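## Task

Remove the blue block marked 0, which sits just below the top block, from the tower. Place it flat on the table at least roughly two block widths away from the tower. The rest of the tower must stay in its original spot, with the top block now lying flat and centred on what remains. When done, both blocks must be supported by whatever is beneath them and not by the robot.

## Robot and tools

Robot: two arms, left_arm and right_arm, mounted on opposite sides of the table and facing each other. Each ends in a two-finger gripper. The fingers point along the gripper's +x axis and close along its y axis. end_effector_position is the point between the fingers, 3 to 4 cm behind the tips. Only the outermost 1.5 cm of each inner finger face is flat.

Frames: In the scene frame the origin lies roughly between the two bases, +z is up, and the table top is at z = +0.020 m. left_arm's base is on the +y side at (-0.024, +0.459, +0.039) m, quat_wxyz (+0.704, 0, 0, -0.710). right_arm's base is at (-0.012, -0.453, +0.039) m, quat_wxyz (+0.713, 0, 0, +0.701). Arm names do not match image sides. Reported hand positions, orientations, velocities and Hand targets use each arm's own base frame. Fixed cameras and the table use the scene frame. Every commanded offset runs along the axes of that arm's current Hand target. Reported poses may be off by a few centimetres, especially at long reach.

execute_actions(actions, cameras): actions is a list of actions. Each action is a list of up to 15 rows, and each row is one control step of 1/30 s. If fewer than 15 rows are given, the last row repeats. Every row has 14 numbers in [-1, 1], one list for both arms: left_arm dx, dy, dz, rx, ry, rz, opening, then the same seven for right_arm. Both arms always need their numbers. dx to rz are an offset from the Hand target at the start of that action, not from the previous row. Scale: 1.0 equals 0.6 m or 180 degrees. rx, ry, rz together form a single rotation vector. A new action or call starts from the Hand target as it is then, so sending the same offset twice moves twice as far. Six zeros re-request the current Hand target. The opening is absolute and not an offset: +1 is fully open (0.080 m) and -1 is fully closed. Empty fingers touch at about -0.78. A full close needs at least about 0.6 s. To keep a gripper unchanged, resend its current opening, because 0 is itself a command. Camera images are returned only when actions is empty or cameras requests them.

move(target, speed, blend, opening_speed, grip_force, blocking, cameras): target is one 14-number row, or a list of up to 15 rows, laid out as above. Every row is an offset from the Hand targets at the move's start, not from the row before. Paths are straight, unguarded and all finish together. A move lasts at least 0.5 s and at most 10 s. speed is in m/s, from 0.002 to 4.3, default 0.25. Rotation is capped at twice that value in rad/s. Give one number or one per target. blend is a corner radius in m, with 0 meaning stop at each target. opening_speed is in units per second on the -1 to +1 scale, at least 0.2. grip_force is a per-pad limit of about 8 to 34 N, either one value or one per arm. It persists until changed and starts at full. blocking=false returns after about 0.5 s while the move keeps running. The result adds a move: line, with words such as done, off_target, moving, held, blocked or fault, plus limits such as paced or held. done means the arm rests within 8 mm and 2 degrees of its target, but it says nothing about contact. blocked means the arm came to rest far short of its goal and is now holding still.

wait(seconds): 0 to 10 s, arms keep their last commands. stop(): brakes a running move, which needs some room. zoom_image(camera, region): region is [x0, y0, x1, y1] in pixels of that camera's latest image, at most 504 wide and high. finished_scene(scene): 1 or 2, ends the scene permanently.

Cameras: cam_head_left, cam_head_right, cam_high, cam_low (each 504x504), cam_left_wrist, cam_right_wrist (each 896x504).

Results: end_effector_position in m, end_effector_quat_wxyz, and linear and angular velocities, all in the base frame. Velocities are left out when an arm's joint velocities read within noise. Hand target is the last commanded pose after clipping, and the next offsets start from it. The gripper often stops short of it, and the next command, even all zeros, asks for it again. grip_measured uses the opening scale and can be off by about 2 mm. On a firmly squeezed block it reads up to about 0.067 below the true width. To grip, command about 0.08 below the reading at first contact. grip_effort_n is motor effort, negative when closing, and is not pad force. Joint torques and External joint torques follow joint order: waist, shoulder, elbow, wrist pitch, wrist yaw, wrist roll. Tool commands lists current commands.

Control behaviour: orientation commands are clipped to within 32 degrees of the current one. Friction and load can leave the gripper low, short or tilted. Small moves may go sideways or not happen. Check the pose after each move and correct any tilt.

Avoid: arms or grippers touching each other, which can fail the scene. Avoid hard hits on the table or fixed objects, and fast, deep presses. Contact torque at a joint limit (waist 17, shoulder 21.1, elbow 21, wrist pitch 5.55, wrist yaw 5.53, wrist roll 5.19 N m) stops that arm for 10 s. Large one-step targets can trigger an over-speed fault. Holding loads or straining at long reach heats motors, producing MOTOR HOT warnings and then a fault at 95 °C. Keep paths away from an arm's own base. Don't drop blocks, release them while they are moving, knock the tower over, or leave anything off the table. Loose objects may be nudged by outside pushes now and then.

Each tool is called after "Call:" as name(argument=value, ...), one argument or row to a line, values as JSON.

## Session

Call:
execute_actions(
  actions=[],
)

Scene clock: 0.00 s.
left_arm: end_effector_position=(+0.2437, -0.0737, +0.2504) grip_measured=+1.000 grip_effort_n=n/a end_effector_quat_wxyz=(+0.977, +0.158, +0.136, -0.037) | right_arm: end_effector_position=(+0.4318, +0.1226, +0.1436) grip_measured=+1.000 grip_effort_n=n/a end_effector_quat_wxyz=(+0.971, -0.226, +0.031, +0.068)
Joint positions: left_arm=[-0.61 0.651 0.614 -0.297 -0.555 0.135 0.08] | right_arm=[0.354 1.79 0.651 1.045 0.234 -0.431 0.08]
Joint velocities: within noise
Joint torques (N m): no reading
External joint torques (N m): no reading
Heat: left arm: hottest wrist pitch 36 °C (+0.0 °C/min); right arm: hottest wrist pitch 37 °C (+0.0 °C/min).
Hand target: left_arm +0.2436, -0.0735, +0.2528; +0.978, +0.156, +0.133, -0.036 | right_arm +0.4320, +0.1226, +0.1446; +0.971, -0.226, +0.030, +0.068
Tool commands: left_gripper/opening=+1.0 right_gripper/opening=+1.0

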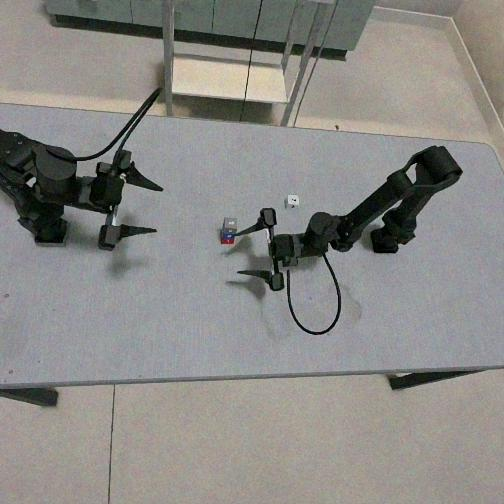

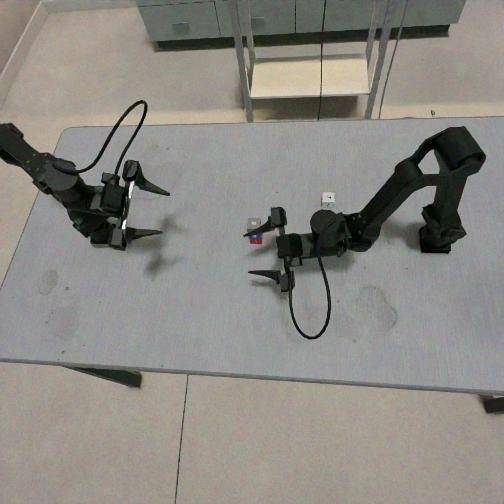

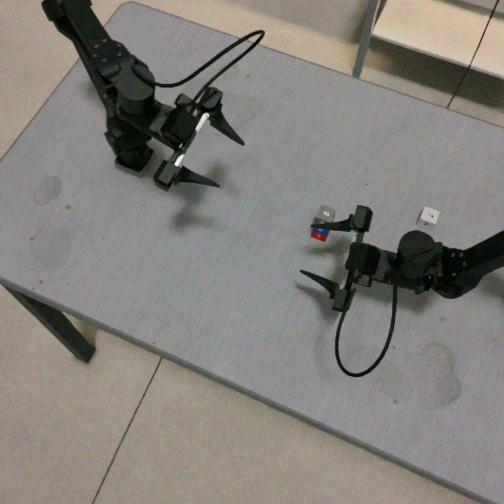

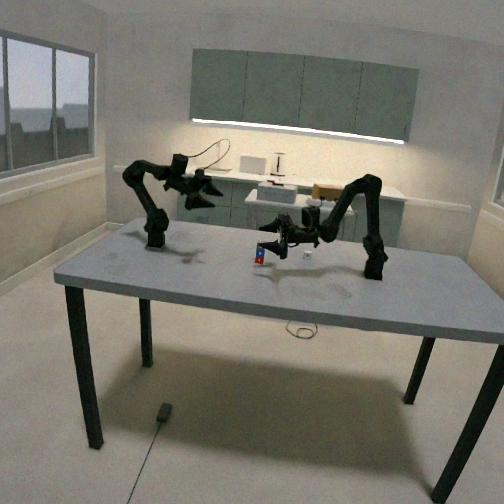

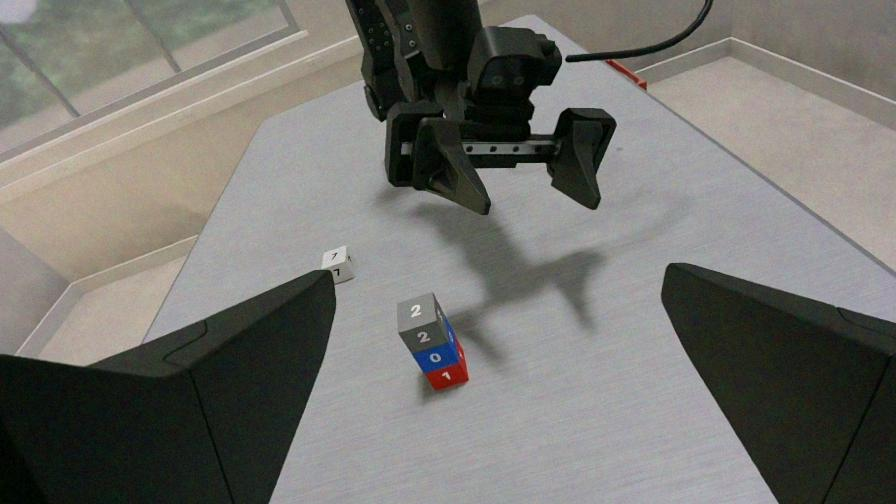

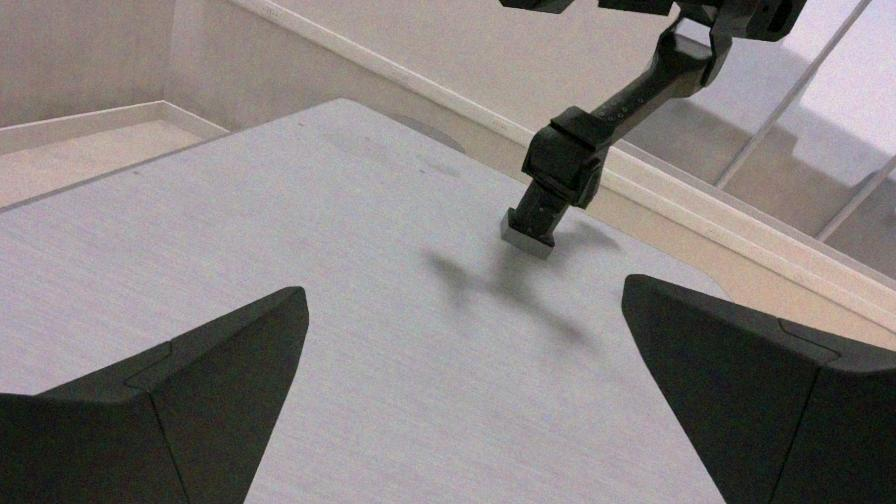

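Call:
move(
  target=[0,0,0,0,0,0,1,-0.25,0,0.05,0,0,0,1],
  speed=0.25,
  cameras=["all"],
)

Call:
zoom_image(
  camera="cam_left_wrist",
  region=[300, 200, 550, 420],
)

Call:
zoom_image(
  camera="cam_head_left",
  region=[160, 160, 320, 280],
)

Call:
zoom_image(
  camera="cam_head_right",
  region=[190, 160, 350, 280],
)

Scene clock: 17.37 s.
left_arm: end_effector_position=(+0.2437, -0.0737, +0.2504) grip_measured=+1.000 grip_effort_n=2.6 end_effector_quat_wxyz=(+0.977, +0.158, +0.136, -0.037) | right_arm: end_effector_position=(+0.2869, +0.1188, +0.1871) grip_measured=+1.000 grip_effort_n=3.0 end_effector_quat_wxyz=(+0.971, -0.226, +0.028, +0.067)
Joint positions: left_arm=[-0.61 0.651 0.614 -0.297 -0.555 0.135 0.08] | right_arm=[0.632 1.026 0.278 0.65 0.512 -0.405 0.08]
Joint torques (N m): left_arm=[0.01 -0.97 7.38 1.72 -0.14 -0.02] | right_arm=[0.37 -2.73 5.45 1.83 0.12 0.14]
External joint torques (N m): left_arm=[0.01 -0.19 0.7 0.14 -0.03 -0.01] | right_arm=[0.37 -0.32 -0.99 0.17 0.09 0.11]
Heat: left arm: hottest wrist pitch 37 °C (+3.5 °C/min); right arm: hottest wrist pitch 40 °C (+10.4 °C/min).
Hand target: left_arm +0.2436, -0.0735, +0.2528; +0.978, +0.156, +0.133, -0.036 | right_arm +0.2845, +0.1180, +0.1847; +0.971, -0.226, +0.030, +0.068
Off the commanded pose: left_arm 0.002 m, 0 deg | right_arm 0.003 m, 0 deg.
move: done

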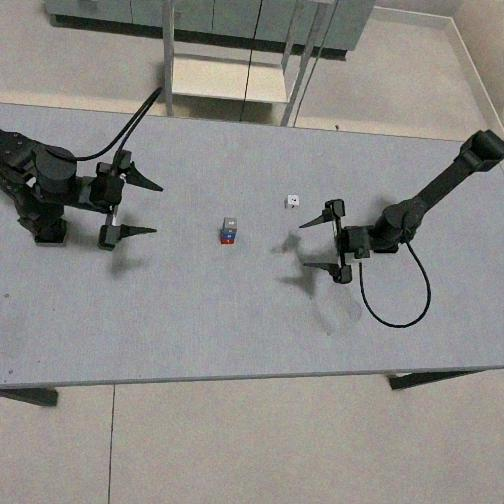

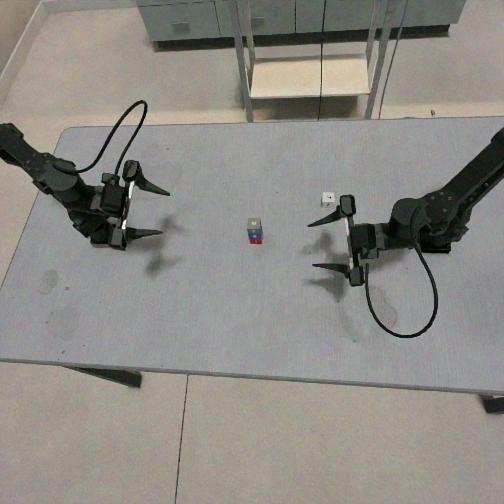

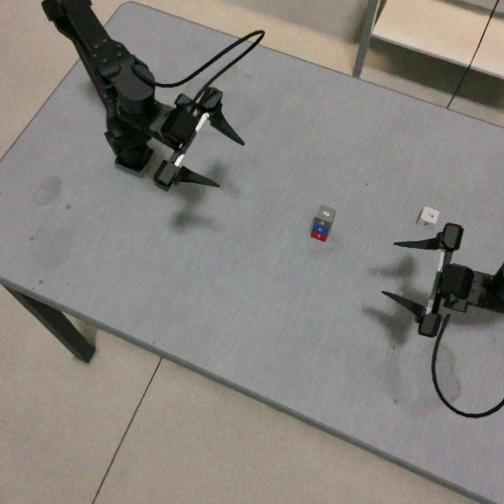

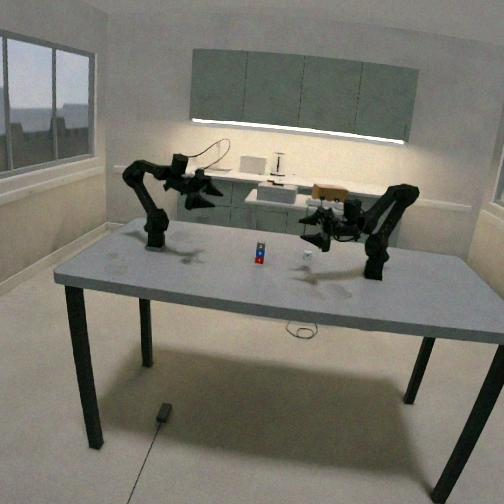

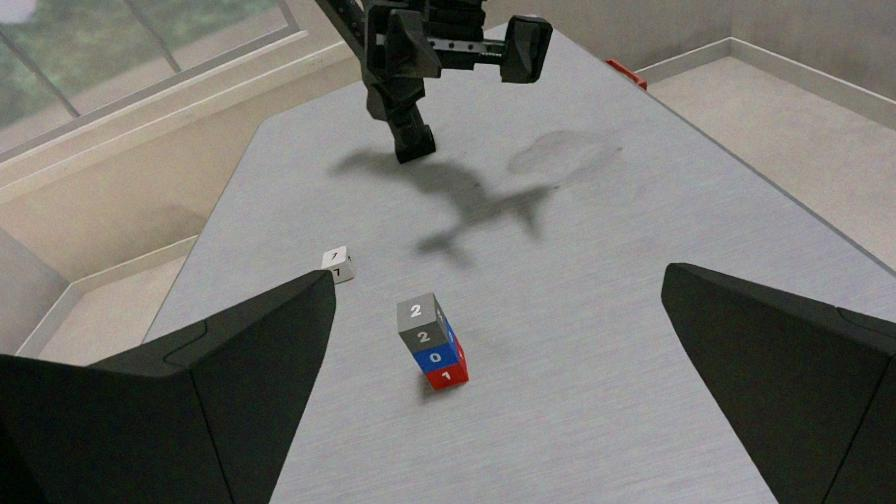

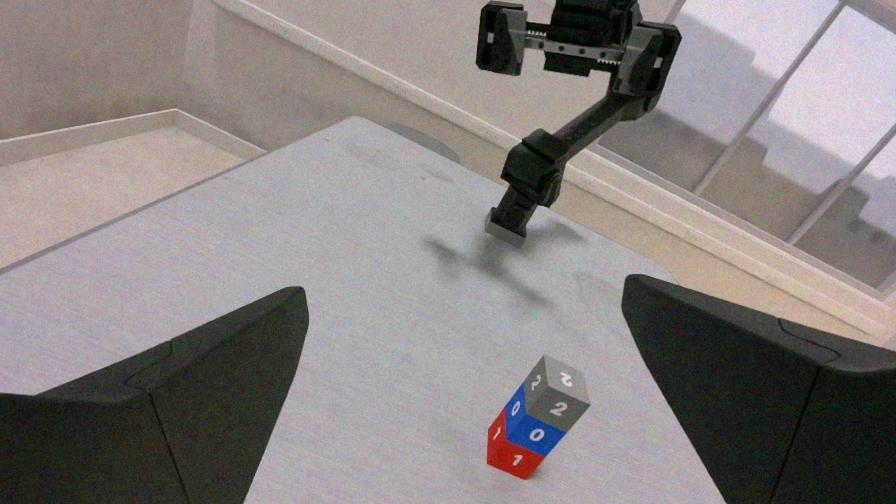

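Scaled by 2.016.

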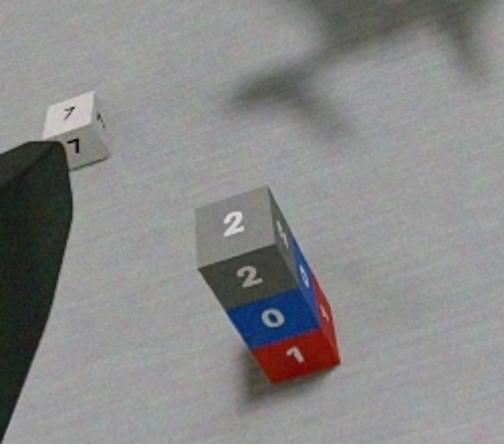

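Scaled by 3.150.

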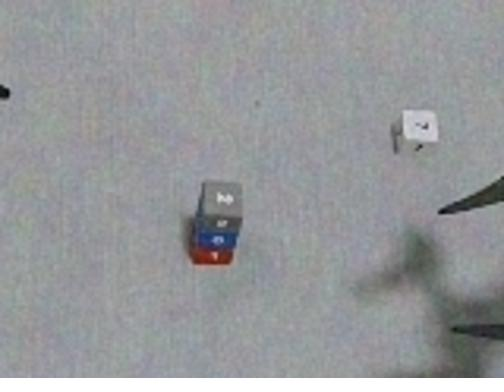

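Scaled by 3.150.

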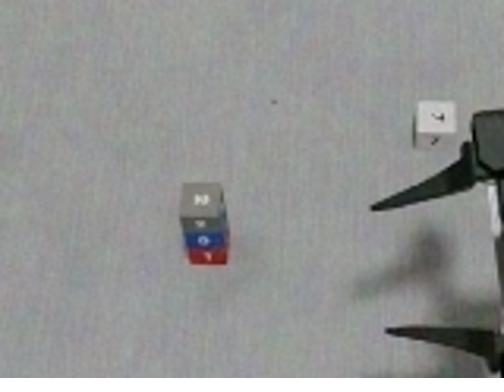

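Call:
move(
  target=[0.4095,0.142,-0.057,-0.0932,0.4103,-0.0583,1,0,0,0,0,0,0,1],
  speed=0.3,
  cameras=["all"],
)

Call:
zoom_image(
  camera="cam_head_left",
  region=[160, 160, 320, 280],
)

Call:
zoom_image(
  camera="cam_low",
  region=[190, 170, 330, 280],
)

Scene clock: 36.03 s.
left_arm: end_effector_position=(+0.4773, +0.0111, +0.1802) grip_measured=+1.000 grip_effort_n=2.6 end_effector_quat_wxyz=(+0.789, +0.006, +0.614, +0.002) | right_arm: end_effector_position=(+0.2869, +0.1188, +0.1870) grip_measured=+1.000 grip_effort_n=3.5 end_effector_quat_wxyz=(+0.971, -0.227, +0.029, +0.067)
Joint positions: left_arm=[0.022 2.249 2.343 -1.417 -0.005 0.028 0.08] | right_arm=[0.632 1.026 0.278 0.649 0.512 -0.405 0.08]
Joint torques (N m): left_arm=[0.1 -8.99 7.38 1 0.19 -0.16] | right_arm=[0.36 -2.73 5.44 1.84 0.11 0.14]
External joint torques (N m): left_arm=[0.15 1.19 1.83 0.29 0.2 -0.16] | right_arm=[0.37 -0.32 -0.94 0.19 0.08 0.11]
Heat: left arm: hottest wrist pitch 38 °C (+3.3 °C/min); right arm: hottest wrist pitch 41 °C (+6.7 °C/min).
Hand target: left_arm +0.4810, +0.0109, +0.1799; +0.707, +0.000, +0.707, +0.000 | right_arm +0.2845, +0.1180, +0.1846; +0.971, -0.226, +0.030, +0.068
Off the commanded pose: left_arm 0.004 m, 14 deg | right_arm 0.003 m, 0 deg.
joint sent to its limit (left arm) — joint 3 (elbow), upper limit, where the elbow is as straight as it goes. The joint targets are off in orientation, not in position.
move: off_target (left_arm)

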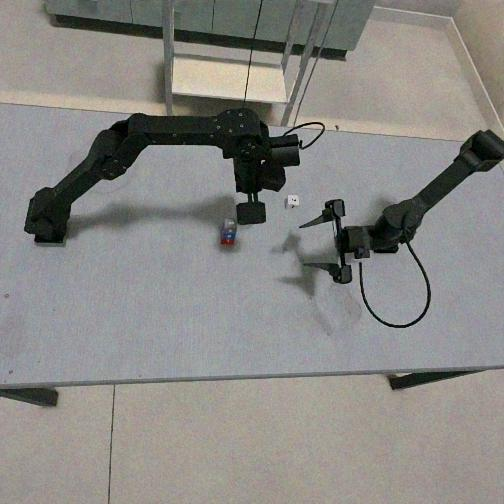

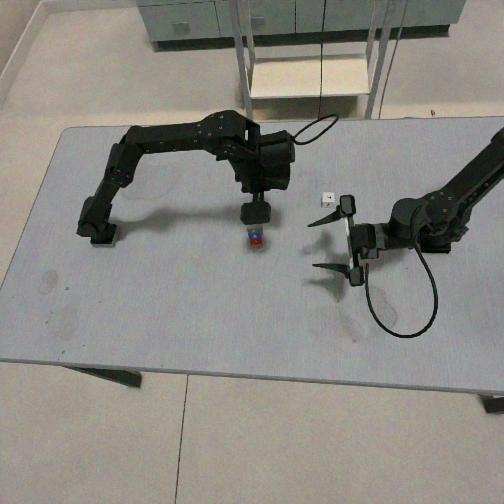

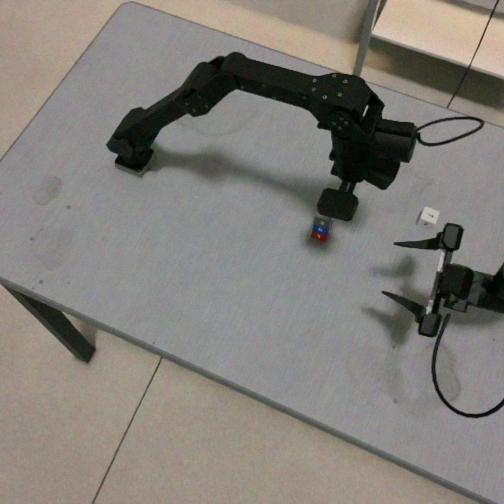

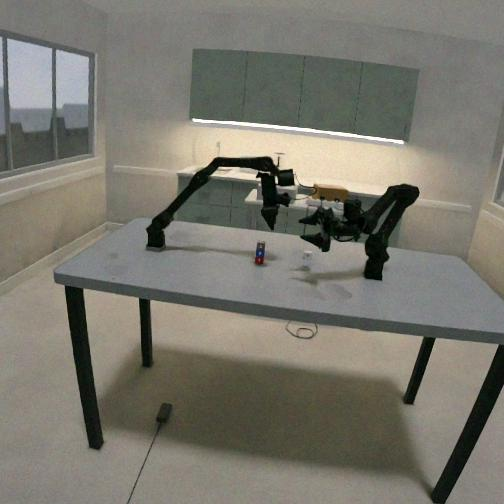

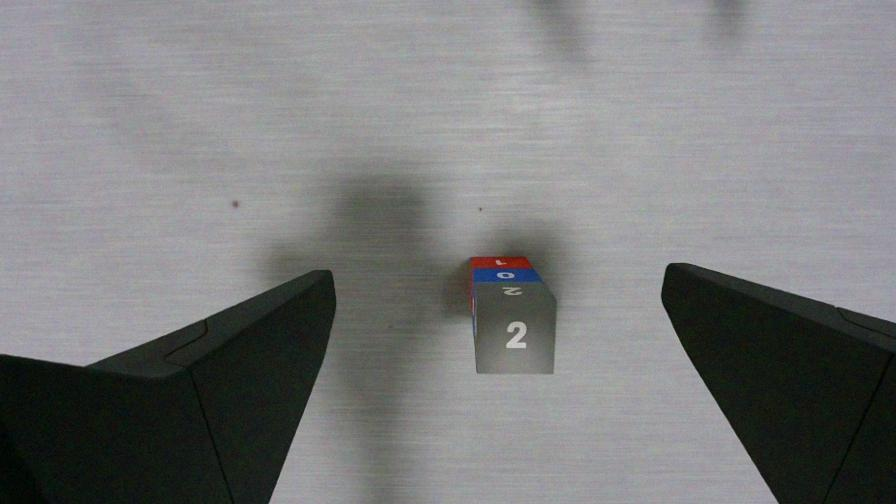

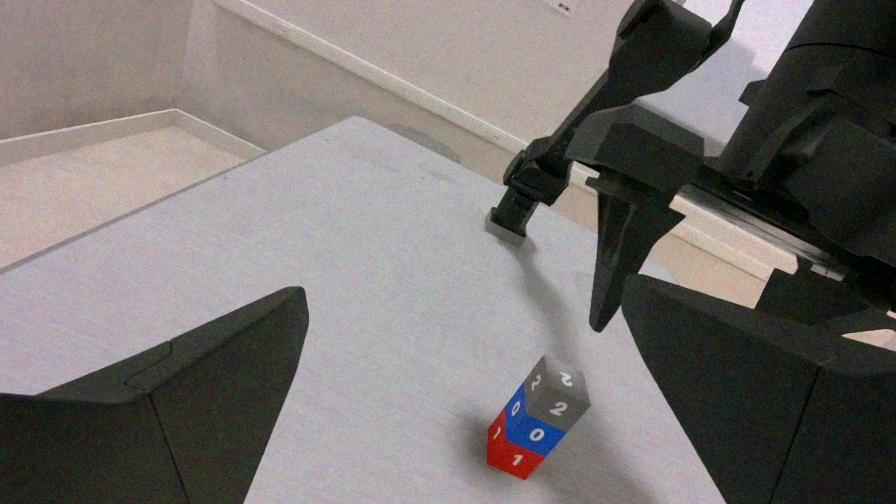

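Scaled by 3.150.

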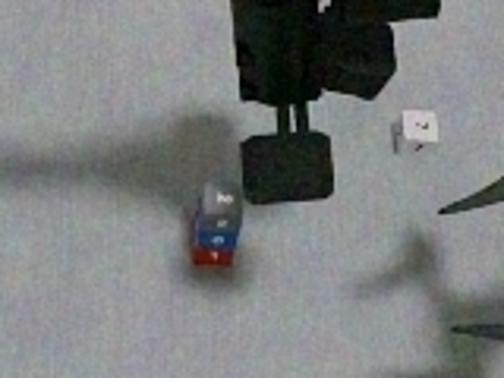

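Scaled by 3.600.

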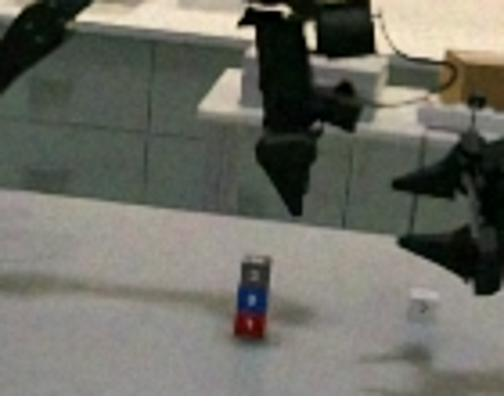

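Call:
move(
  target=[0.0167,0,-0.0733,0,0,0,1,0,0,0,0,0,0,1],
  cameras=["cam_low","cam_left_wrist","cam_head_left"],
)

Call:
zoom_image(
  camera="cam_low",
  region=[190, 170, 330, 280],
)

Scene clock: 54.77 s.
left_arm: end_effector_position=(+0.4390, +0.0103, +0.1640) grip_measured=+1.000 grip_effort_n=2.6 end_effector_quat_wxyz=(+0.727, +0.004, +0.687, +0.000) | right_arm: end_effector_position=(+0.2869, +0.1188, +0.1870) grip_measured=+1.000 grip_effort_n=3.5 end_effector_quat_wxyz=(+0.971, -0.227, +0.029, +0.067)
Joint positions: left_arm=[0.022 2.246 2.297 -1.565 -0.004 0.028 0.08] | right_arm=[0.632 1.026 0.278 0.649 0.512 -0.405 0.08]
Joint torques (N m): left_arm=[0.26 -11.6 4.86 0.45 0.19 -0.11] | right_arm=[0.36 -2.72 5.46 1.84 0.11 0.14]
External joint torques (N m): left_arm=[0.26 -1.61 -0.49 0.02 0.2 -0.11] | right_arm=[0.34 -0.33 -0.94 0.19 0.09 0.11]
Heat: left arm: hottest wrist pitch 38 °C (+2.2 °C/min); right arm: hottest wrist pitch 42 °C (+5.5 °C/min).
Hand target: left_arm +0.4369, +0.0110, +0.1700; +0.707, +0.000, +0.707, +0.000 | right_arm +0.2845, +0.1180, +0.1846; +0.971, -0.226, +0.030, +0.068
Off the commanded pose: left_arm 0.006 m, 3 deg | right_arm 0.003 m, 0 deg.
joint sent to its limit (left arm) — joint 4 (wrist pitch), lower limit. The joint targets are off in orientation, not in position.
move: off_target (left_arm)
Images, in order (width x height): cam_head_left 504x504, cam_low 504x504, cam_left_wrist 896x504.

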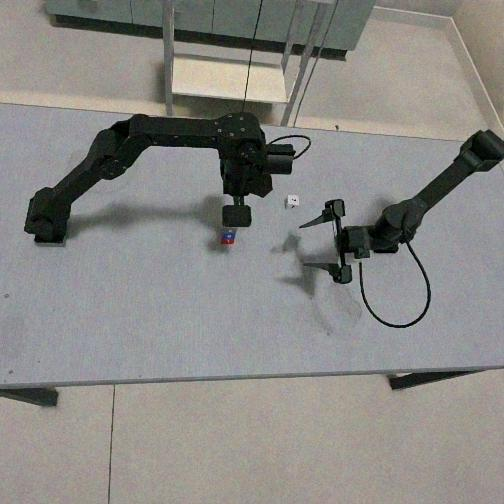

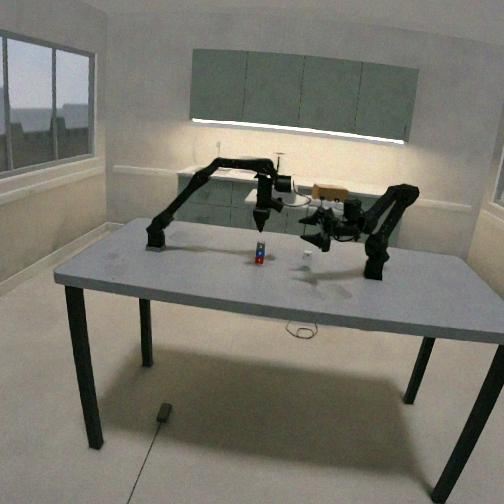

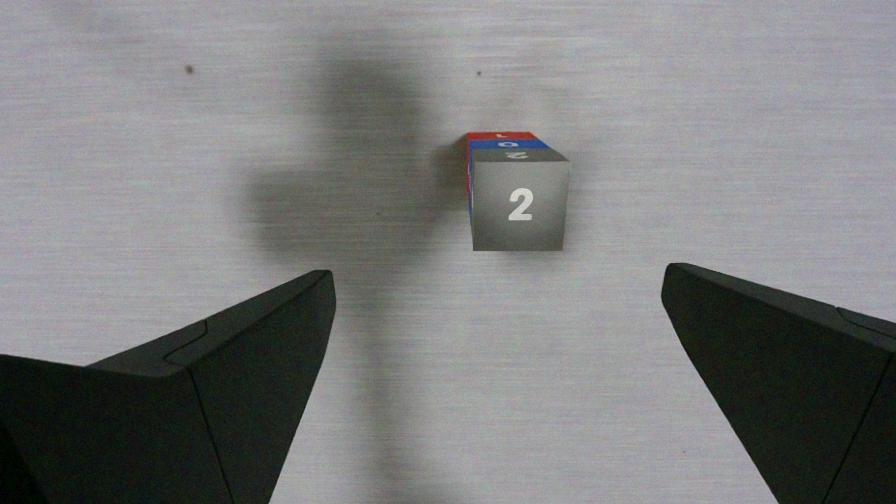

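Scaled by 3.600.

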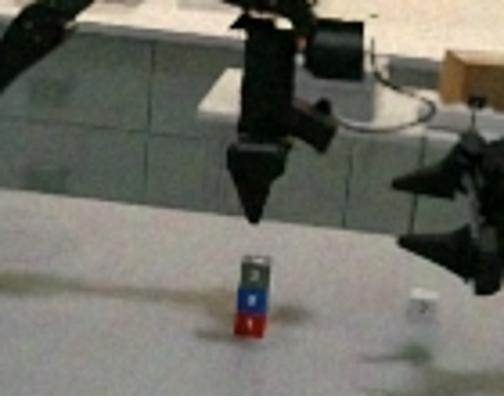

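Call:
move(
  target=[0.0583,-0.0183,0.005,0,0,0,1,0,0,0,0,0,0,1],
  cameras=["cam_low","cam_left_wrist","cam_head_left"],
)

Call:
zoom_image(
  camera="cam_low",
  region=[210, 200, 310, 280],
)

Scene clock: 68.97 s.
left_arm: end_effector_position=(+0.4396, +0.0011, +0.1382) grip_measured=+1.000 grip_effort_n=2.1 end_effector_quat_wxyz=(+0.709, +0.002, +0.705, +0.000) | right_arm: end_effector_position=(+0.2869, +0.1188, +0.1870) grip_measured=+1.000 grip_effort_n=3.0 end_effector_quat_wxyz=(+0.971, -0.227, +0.029, +0.067)
Joint positions: left_arm=[0.001 2.279 2.248 -1.534 -0.004 0.005 0.08] | right_arm=[0.632 1.026 0.278 0.649 0.512 -0.405 0.08]
Joint torques (N m): left_arm=[-0.01 -9.19 5.23 0.66 0.17 -0.17] | right_arm=[0.36 -2.72 5.46 1.84 0.11 0.14]
External joint torques (N m): left_arm=[0.02 1 -0.13 0.34 0.18 -0.17] | right_arm=[0.35 -0.34 -0.92 0.19 0.09 0.11]
Heat: left arm: hottest shoulder 38 °C (+9.0 °C/min); right arm: hottest wrist pitch 42 °C (+3.0 °C/min).
Hand target: left_arm +0.4399, +0.0000, +0.1350; +0.707, +0.000, +0.707, +0.000 | right_arm +0.2845, +0.1180, +0.1846; +0.971, -0.226, +0.030, +0.068
Off the commanded pose: left_arm 0.003 m, 0 deg | right_arm 0.003 m, 0 deg.
move: done
Images, in order (width x height): cam_head_left 504x504, cam_low 504x504, cam_left_wrist 896x504.

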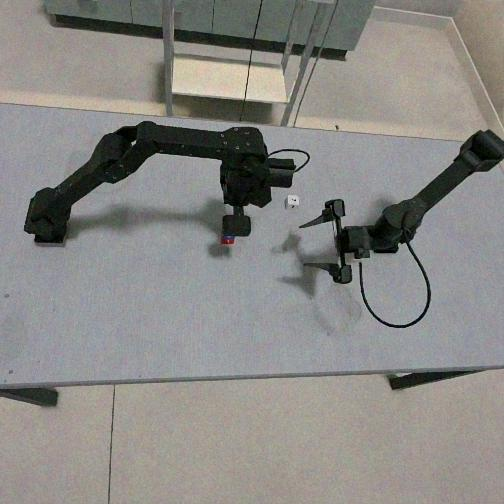

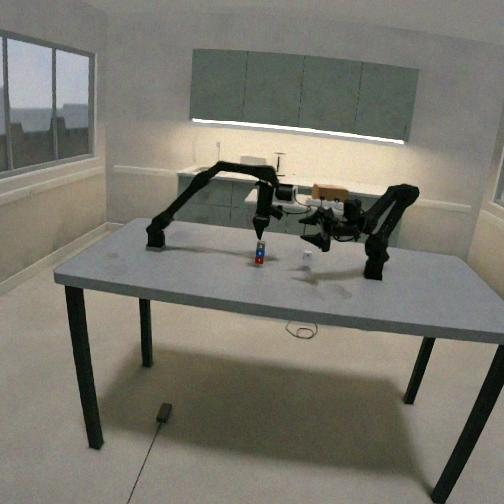

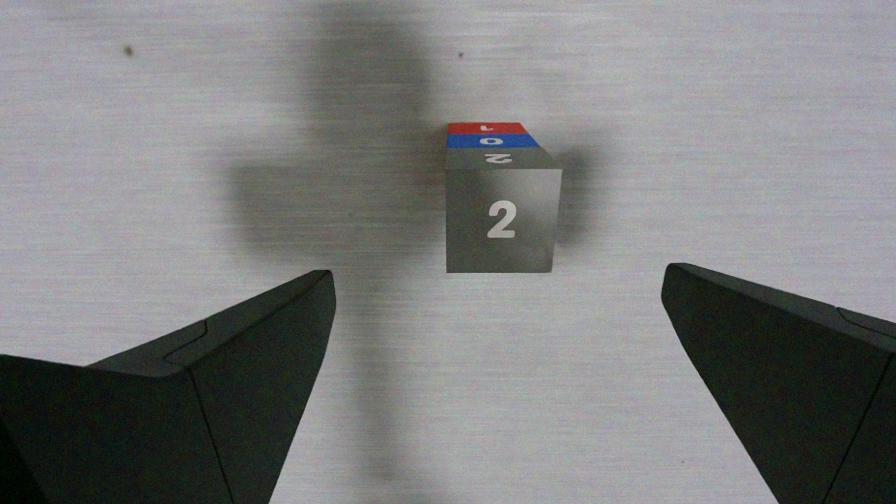

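Scaled by 5.040.

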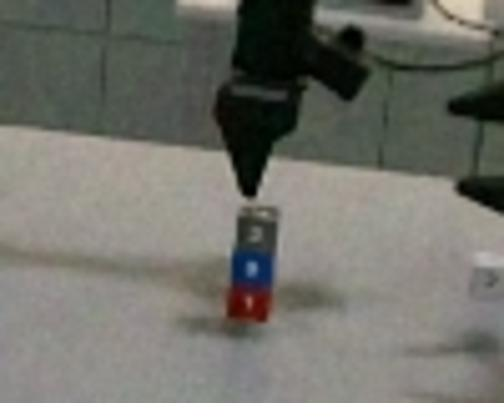

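Call:
move(
  target=[
    [0,-0.0042,0.01,0,0,0,1,0,0,0,0,0,0,1],
    [0.0917,-0.0042,0.01,0,0,0,1,0,0,0,0,0,0,1],
  ],
  cameras=["cam_low","cam_left_wrist"],
  speed=0.15,
)

Call:
zoom_image(
  camera="cam_low",
  region=[210, 200, 310, 280],
)

Scene clock: 84.90 s.
left_arm: end_effector_position=(+0.4460, -0.0006, +0.0739) grip_measured=+1.000 grip_effort_n=2.6 end_effector_quat_wxyz=(+0.702, +0.002, +0.713, +0.001) | right_arm: end_effector_position=(+0.2869, +0.1188, +0.1870) grip_measured=+1.000 grip_effort_n=3.0 end_effector_quat_wxyz=(+0.971, -0.227, +0.029, +0.067)
Joint positions: left_arm=[-0.002 2.307 2.039 -1.319 -0.004 -0.001 0.08] | right_arm=[0.632 1.026 0.278 0.649 0.512 -0.405 0.08]
Joint torques (N m): left_arm=[-0.19 -11.97 4.99 0.61 0.17 -0.14] | right_arm=[0.37 -2.72 5.46 1.84 0.11 0.14]
External joint torques (N m): left_arm=[-0.18 -1.34 -0.53 0.33 0.19 -0.14] | right_arm=[0.36 -0.29 -1 0.17 0.08 0.11]
Heat: left arm: hottest shoulder 40 °C (+11.0 °C/min); right arm: hottest wrist pitch 42 °C (+2.0 °C/min).
Hand target: left_arm +0.4459, -0.0026, +0.0799; +0.707, +0.000, +0.707, +0.000 | right_arm +0.2845, +0.1180, +0.1846; +0.971, -0.226, +0.030, +0.068
Off the commanded pose: left_arm 0.006 m, 1 deg | right_arm 0.003 m, 0 deg.
move: done
Images, in order (width x height): cam_low 504x504, cam_left_wrist 896x504.

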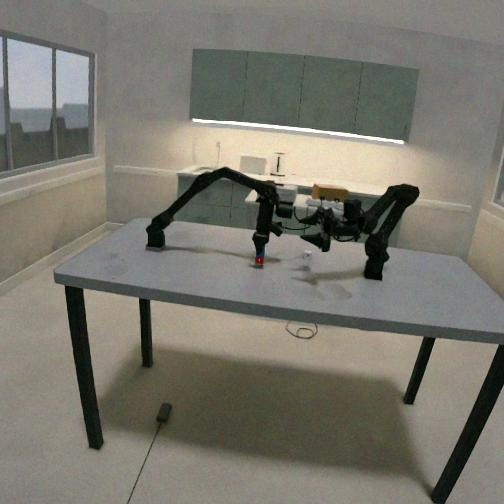

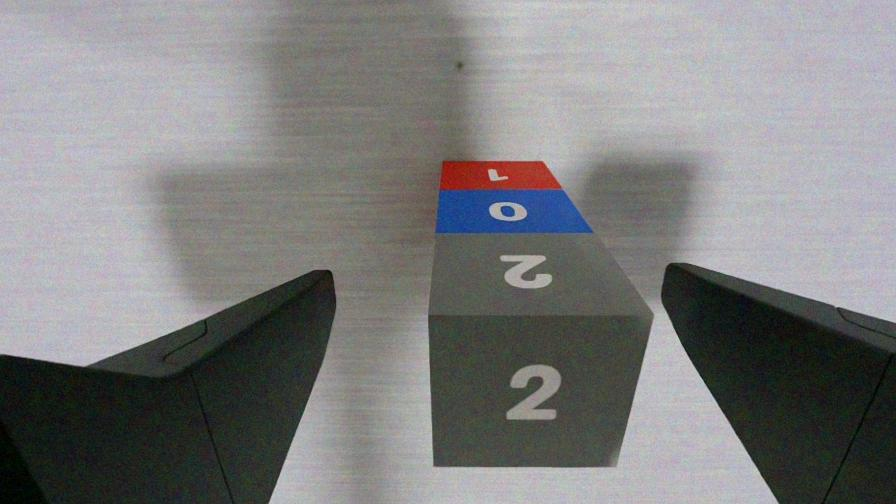

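Scaled by 5.040.

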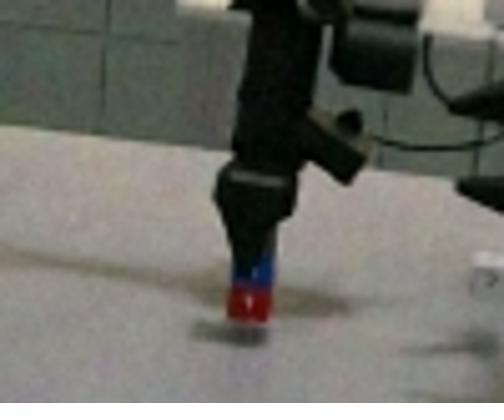

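Call:
move(
  target=[0.0195,-0.0025,0.006,0,0,0,1,0,0,0,0,0,0,1],
  cameras=["cam_low","cam_left_wrist"],
  speed=0.1,
)

Call:
zoom_image(
  camera="cam_low",
  region=[230, 220, 290, 270],
)

Scene clock: 97.47 s.
left_arm: end_effector_position=(+0.4502, -0.0021, +0.0705) grip_measured=+1.000 grip_effort_n=2.6 end_effector_quat_wxyz=(+0.709, +0.002, +0.706, +0.001) | right_arm: end_effector_position=(+0.2869, +0.1188, +0.1870) grip_measured=+1.000 grip_effort_n=3.0 end_effector_quat_wxyz=(+0.971, -0.227, +0.029, +0.067)
Joint positions: left_arm=[-0.006 2.307 2.026 -1.285 -0.004 -0.004 0.08] | right_arm=[0.632 1.026 0.278 0.649 0.512 -0.405 0.08]
Joint torques (N m): left_arm=[-0.22 -9.84 5.02 0.67 0.17 -0.15] | right_arm=[0.37 -2.72 5.45 1.84 0.11 0.14]
External joint torques (N m): left_arm=[-0.2 0.67 -0.47 0.36 0.18 -0.15] | right_arm=[0.36 -0.3 -1.01 0.17 0.09 0.11]
Heat: left arm: hottest shoulder 45 °C (+16.1 °C/min); right arm: hottest wrist pitch 43 °C (+2.0 °C/min).
Hand target: left_arm +0.4495, -0.0042, +0.0681; +0.707, +0.000, +0.707, +0.000 | right_arm +0.2845, +0.1180, +0.1846; +0.971, -0.226, +0.030, +0.068
Off the commanded pose: left_arm 0.003 m, 0 deg | right_arm 0.003 m, 0 deg.
move: done
Images, in order (width x height): cam_low 504x504, cam_left_wrist 896x504.

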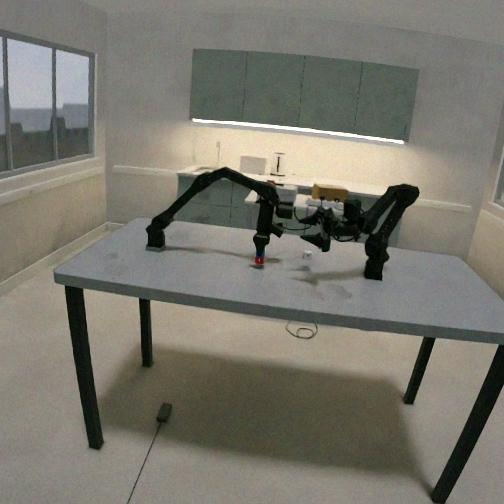

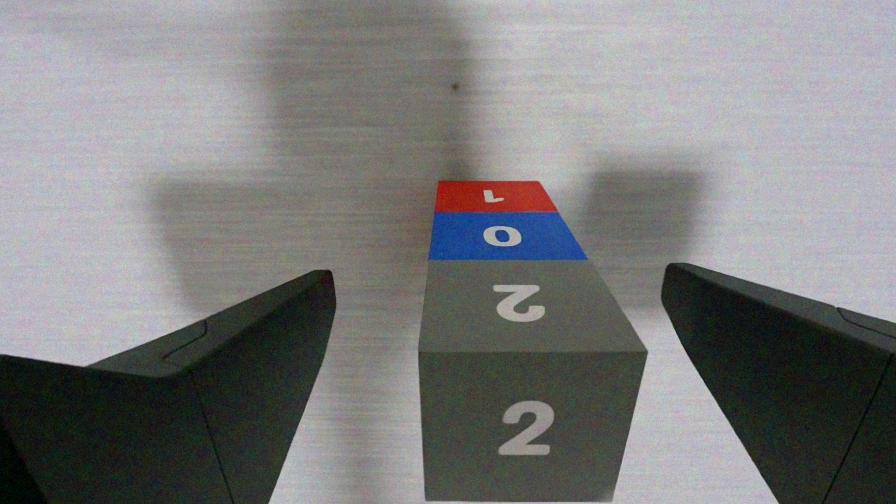

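Scaled by 8.400.

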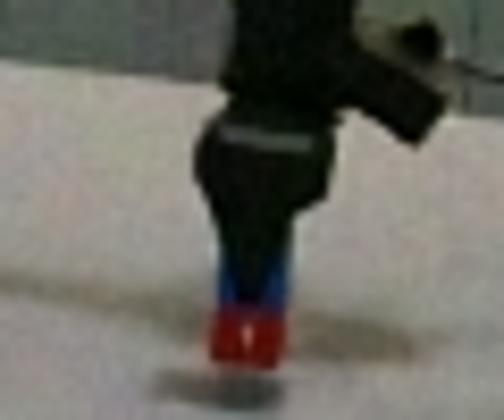

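Call:
move(
  target=[0.011,0,0,0,0,0,1,0,0,0,0,0,0,1],
  cameras=["cam_low","cam_left_wrist"],
  speed=0.1,
)

Call:
zoom_image(
  camera="cam_low",
  region=[230, 220, 290, 270],
)

Scene clock: 108.97 s.
left_arm: end_effector_position=(+0.4504, -0.0021, +0.0647) grip_measured=+1.000 grip_effort_n=2.6 end_effector_quat_wxyz=(+0.709, +0.002, +0.705, +0.001) | right_arm: end_effector_position=(+0.2869, +0.1188, +0.1870) grip_measured=+1.000 grip_effort_n=3.5 end_effector_quat_wxyz=(+0.971, -0.227, +0.029, +0.067)
Joint positions: left_arm=[-0.006 2.307 2.003 -1.261 -0.004 -0.004 0.08] | right_arm=[0.632 1.026 0.278 0.649 0.512 -0.405 0.08]
Joint torques (N m): left_arm=[-0.34 -9.69 5.01 0.67 0.15 -0.16] | right_arm=[0.36 -2.72 5.46 1.84 0.11 0.14]
External joint torques (N m): left_arm=[-0.31 0.87 -0.56 0.31 0.17 -0.16] | right_arm=[0.36 -0.31 -0.97 0.18 0.09 0.11]
Heat: left arm: hottest shoulder 45 °C (+14.0 °C/min); right arm: hottest wrist pitch 43 °C (+1.0 °C/min).
Hand target: left_arm +0.4494, -0.0042, +0.0615; +0.707, +0.000, +0.707, +0.000 | right_arm +0.2845, +0.1180, +0.1846; +0.971, -0.226, +0.030, +0.068
Off the commanded pose: left_arm 0.004 m, 0 deg | right_arm 0.003 m, 0 deg.
move: done
Images, in order (width x height): cam_low 504x504, cam_left_wrist 896x504.

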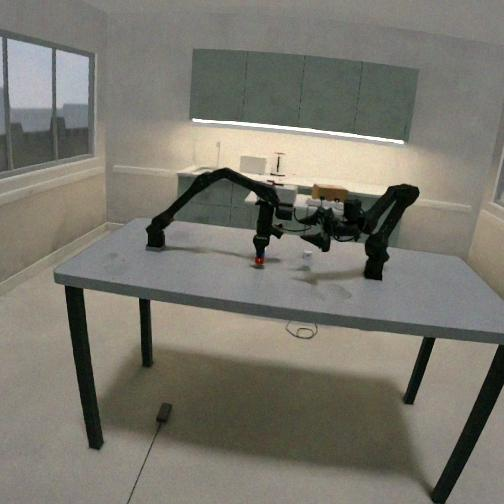

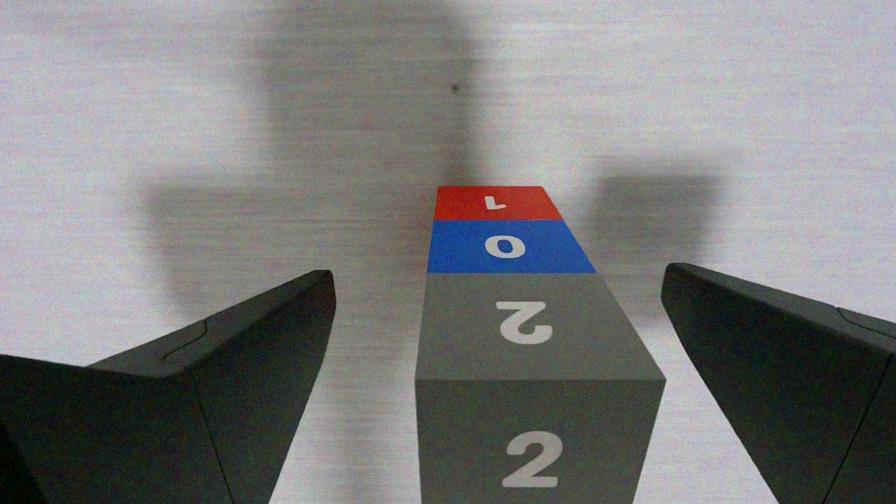

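Scaled by 8.400.

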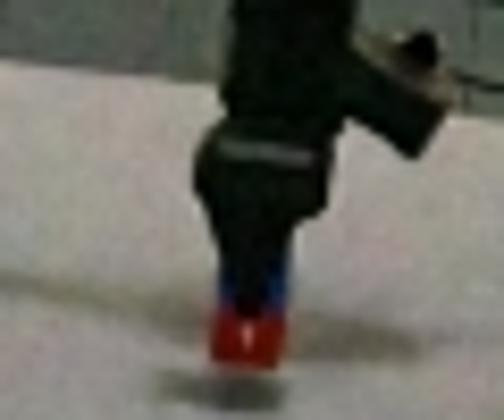

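Call:
move(
  target=[0,0,0,0,0,0,-0.35,0,0,0,0,0,0,1],
  opening_speed=0.8,
  grip_force=20,
  cameras=["cam_low","cam_left_wrist"],
)

Call:
zoom_image(
  camera="cam_low",
  region=[230, 220, 290, 270],
)

Scene clock: 115.73 s.
left_arm: end_effector_position=(+0.4504, -0.0021, +0.0647) grip_measured=-0.111 grip_effort_n=-54.2 end_effector_quat_wxyz=(+0.709, +0.002, +0.705, +0.001) | right_arm: end_effector_position=(+0.2869, +0.1188, +0.1870) grip_measured=+1.000 grip_effort_n=3.0 end_effector_quat_wxyz=(+0.971, -0.227, +0.029, +0.067)
Joint positions: left_arm=[-0.006 2.307 2.003 -1.26 -0.004 -0.004 0.03] | right_arm=[0.632 1.026 0.278 0.649 0.512 -0.405 0.08]
Joint torques (N m): left_arm=[-0.26 -9.76 4.87 0.63 0.16 -0.18] | right_arm=[0.37 -2.72 5.45 1.84 0.11 0.14]
External joint torques (N m): left_arm=[-0.42 0.61 -0.59 0.28 0.19 -0.18] | right_arm=[0.37 -0.32 -1 0.18 0.08 0.11]
Heat: left arm: hottest shoulder 45 °C (+13.1 °C/min); right arm: hottest wrist pitch 43 °C (+1.0 °C/min).
Hand target: left_arm +0.4495, -0.0042, +0.0616; +0.707, +0.000, +0.707, +0.000 | right_arm +0.2845, +0.1180, +0.1846; +0.971, -0.226, +0.030, +0.068
Off the commanded pose: left_arm 0.004 m, 0 deg | right_arm 0.003 m, 0 deg.
grip_force (N): 20, 20
move: done
Images, in order (width x height): cam_low 504x504, cam_left_wrist 896x504.

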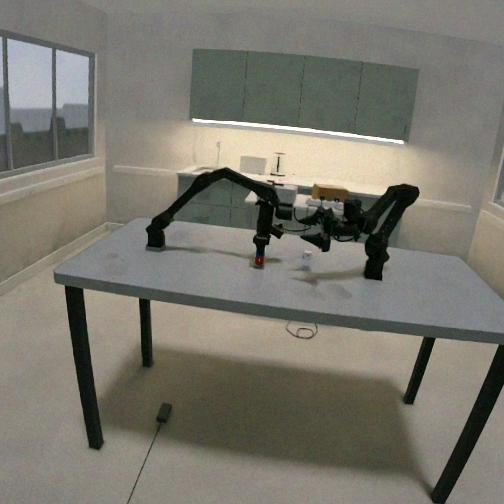

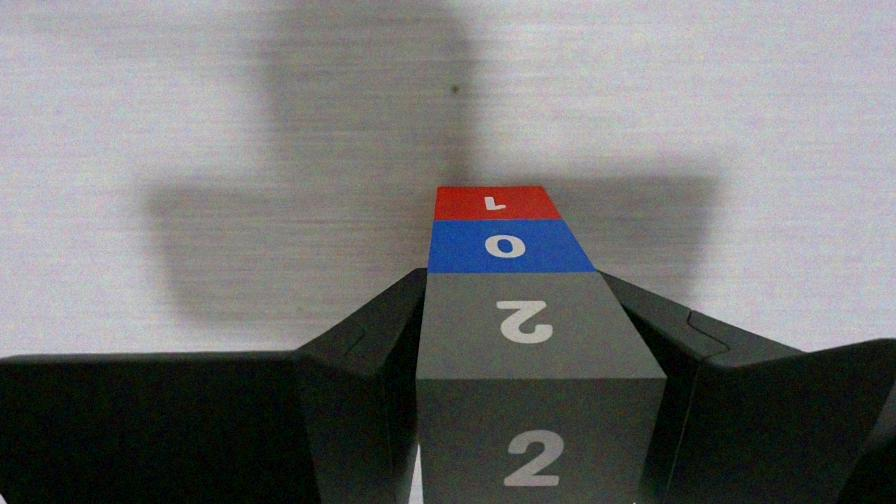

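Scaled by 8.400.

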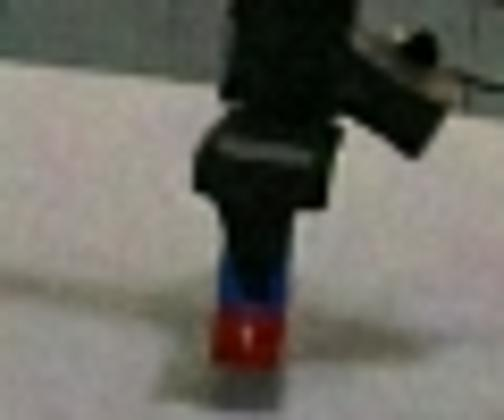

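Call:
move(
  target=[
    [-0.05,0,0,0,0,0,-0.35,0,0,0,0,0,0,1],
    [-0.05,0,-0.2,0,0,0,-0.35,0,0,0,0,0,0,1],
    [0.031,0,-0.2,0,0,0,-0.35,0,0,0,0,0,0,1],
  ],
  speed=[0.06,0.15,0.1],
  blend=[0.01,0.015,0],
  cameras=["cam_low","cam_left_wrist","cam_head_left"],
)

Call:
zoom_image(
  camera="cam_low",
  region=[210, 210, 290, 270],
)

Scene clock: 126.33 s.
left_arm: end_effector_position=(+0.3305, -0.0024, +0.0456) grip_measured=-0.111 grip_effort_n=-54.2 end_effector_quat_wxyz=(+0.709, +0.002, +0.705, +0.001) | right_arm: end_effector_position=(+0.2869, +0.1188, +0.1870) grip_measured=+1.000 grip_effort_n=3.5 end_effector_quat_wxyz=(+0.971, -0.227, +0.029, +0.067)
Joint positions: left_arm=[-0.009 1.858 1.24 -0.948 -0.004 -0.007 0.03] | right_arm=[0.632 1.026 0.278 0.649 0.512 -0.405 0.08]
Joint torques (N m): left_arm=[-0.28 -6.51 4.71 0.63 0.16 -0.13] | right_arm=[0.36 -2.72 5.45 1.84 0.11 0.14]
External joint torques (N m): left_arm=[-0.25 0.76 -0.44 0.31 0.16 -0.14] | right_arm=[0.34 -0.33 -0.9 0.2 0.09 0.12]
Heat: left arm: hottest shoulder 45 °C (+8.1 °C/min); right arm: hottest wrist pitch 43 °C (+1.0 °C/min).
Hand target: left_arm +0.3294, -0.0042, +0.0430; +0.707, +0.000, +0.707, +0.000 | right_arm +0.2845, +0.1180, +0.1846; +0.971, -0.226, +0.030, +0.068
Off the commanded pose: left_arm 0.003 m, 0 deg | right_arm 0.003 m, 0 deg.
grip_force (N): 20, 20
move: done
Images, in order (width x height): cam_head_left 504x504, cam_low 504x504, cam_left_wrist 896x504.

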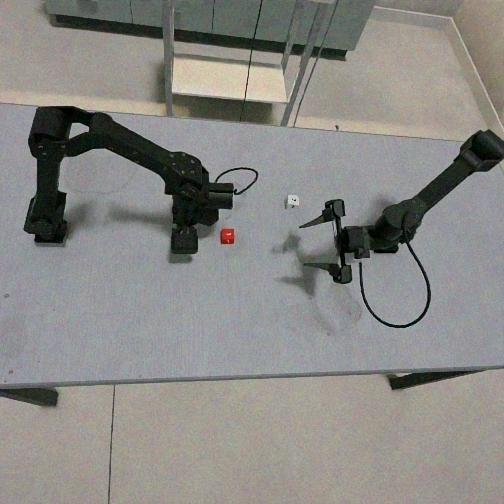

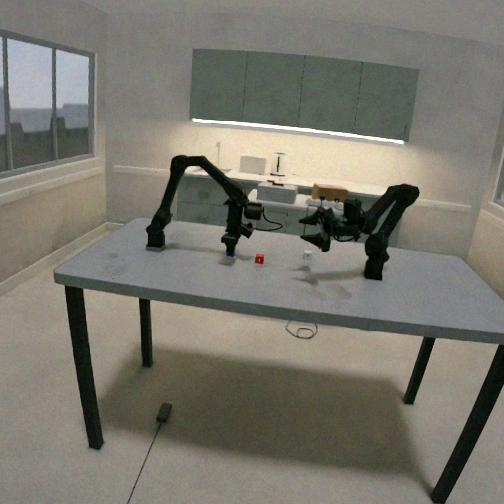

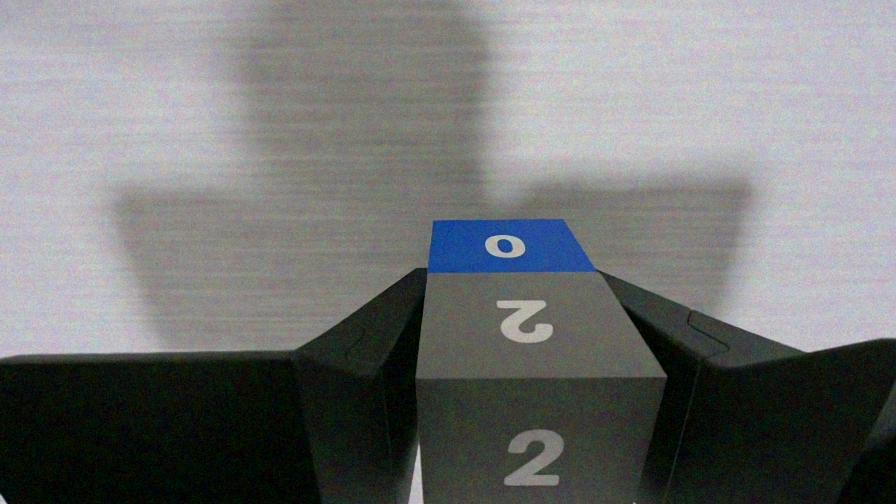

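Scaled by 6.300.

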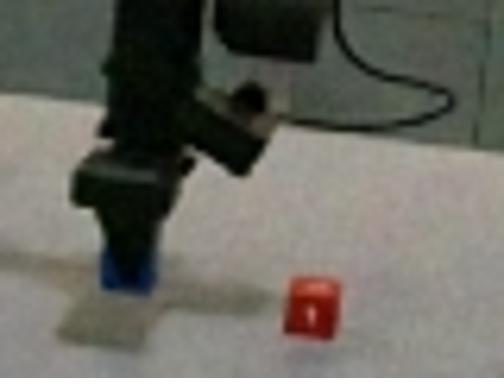

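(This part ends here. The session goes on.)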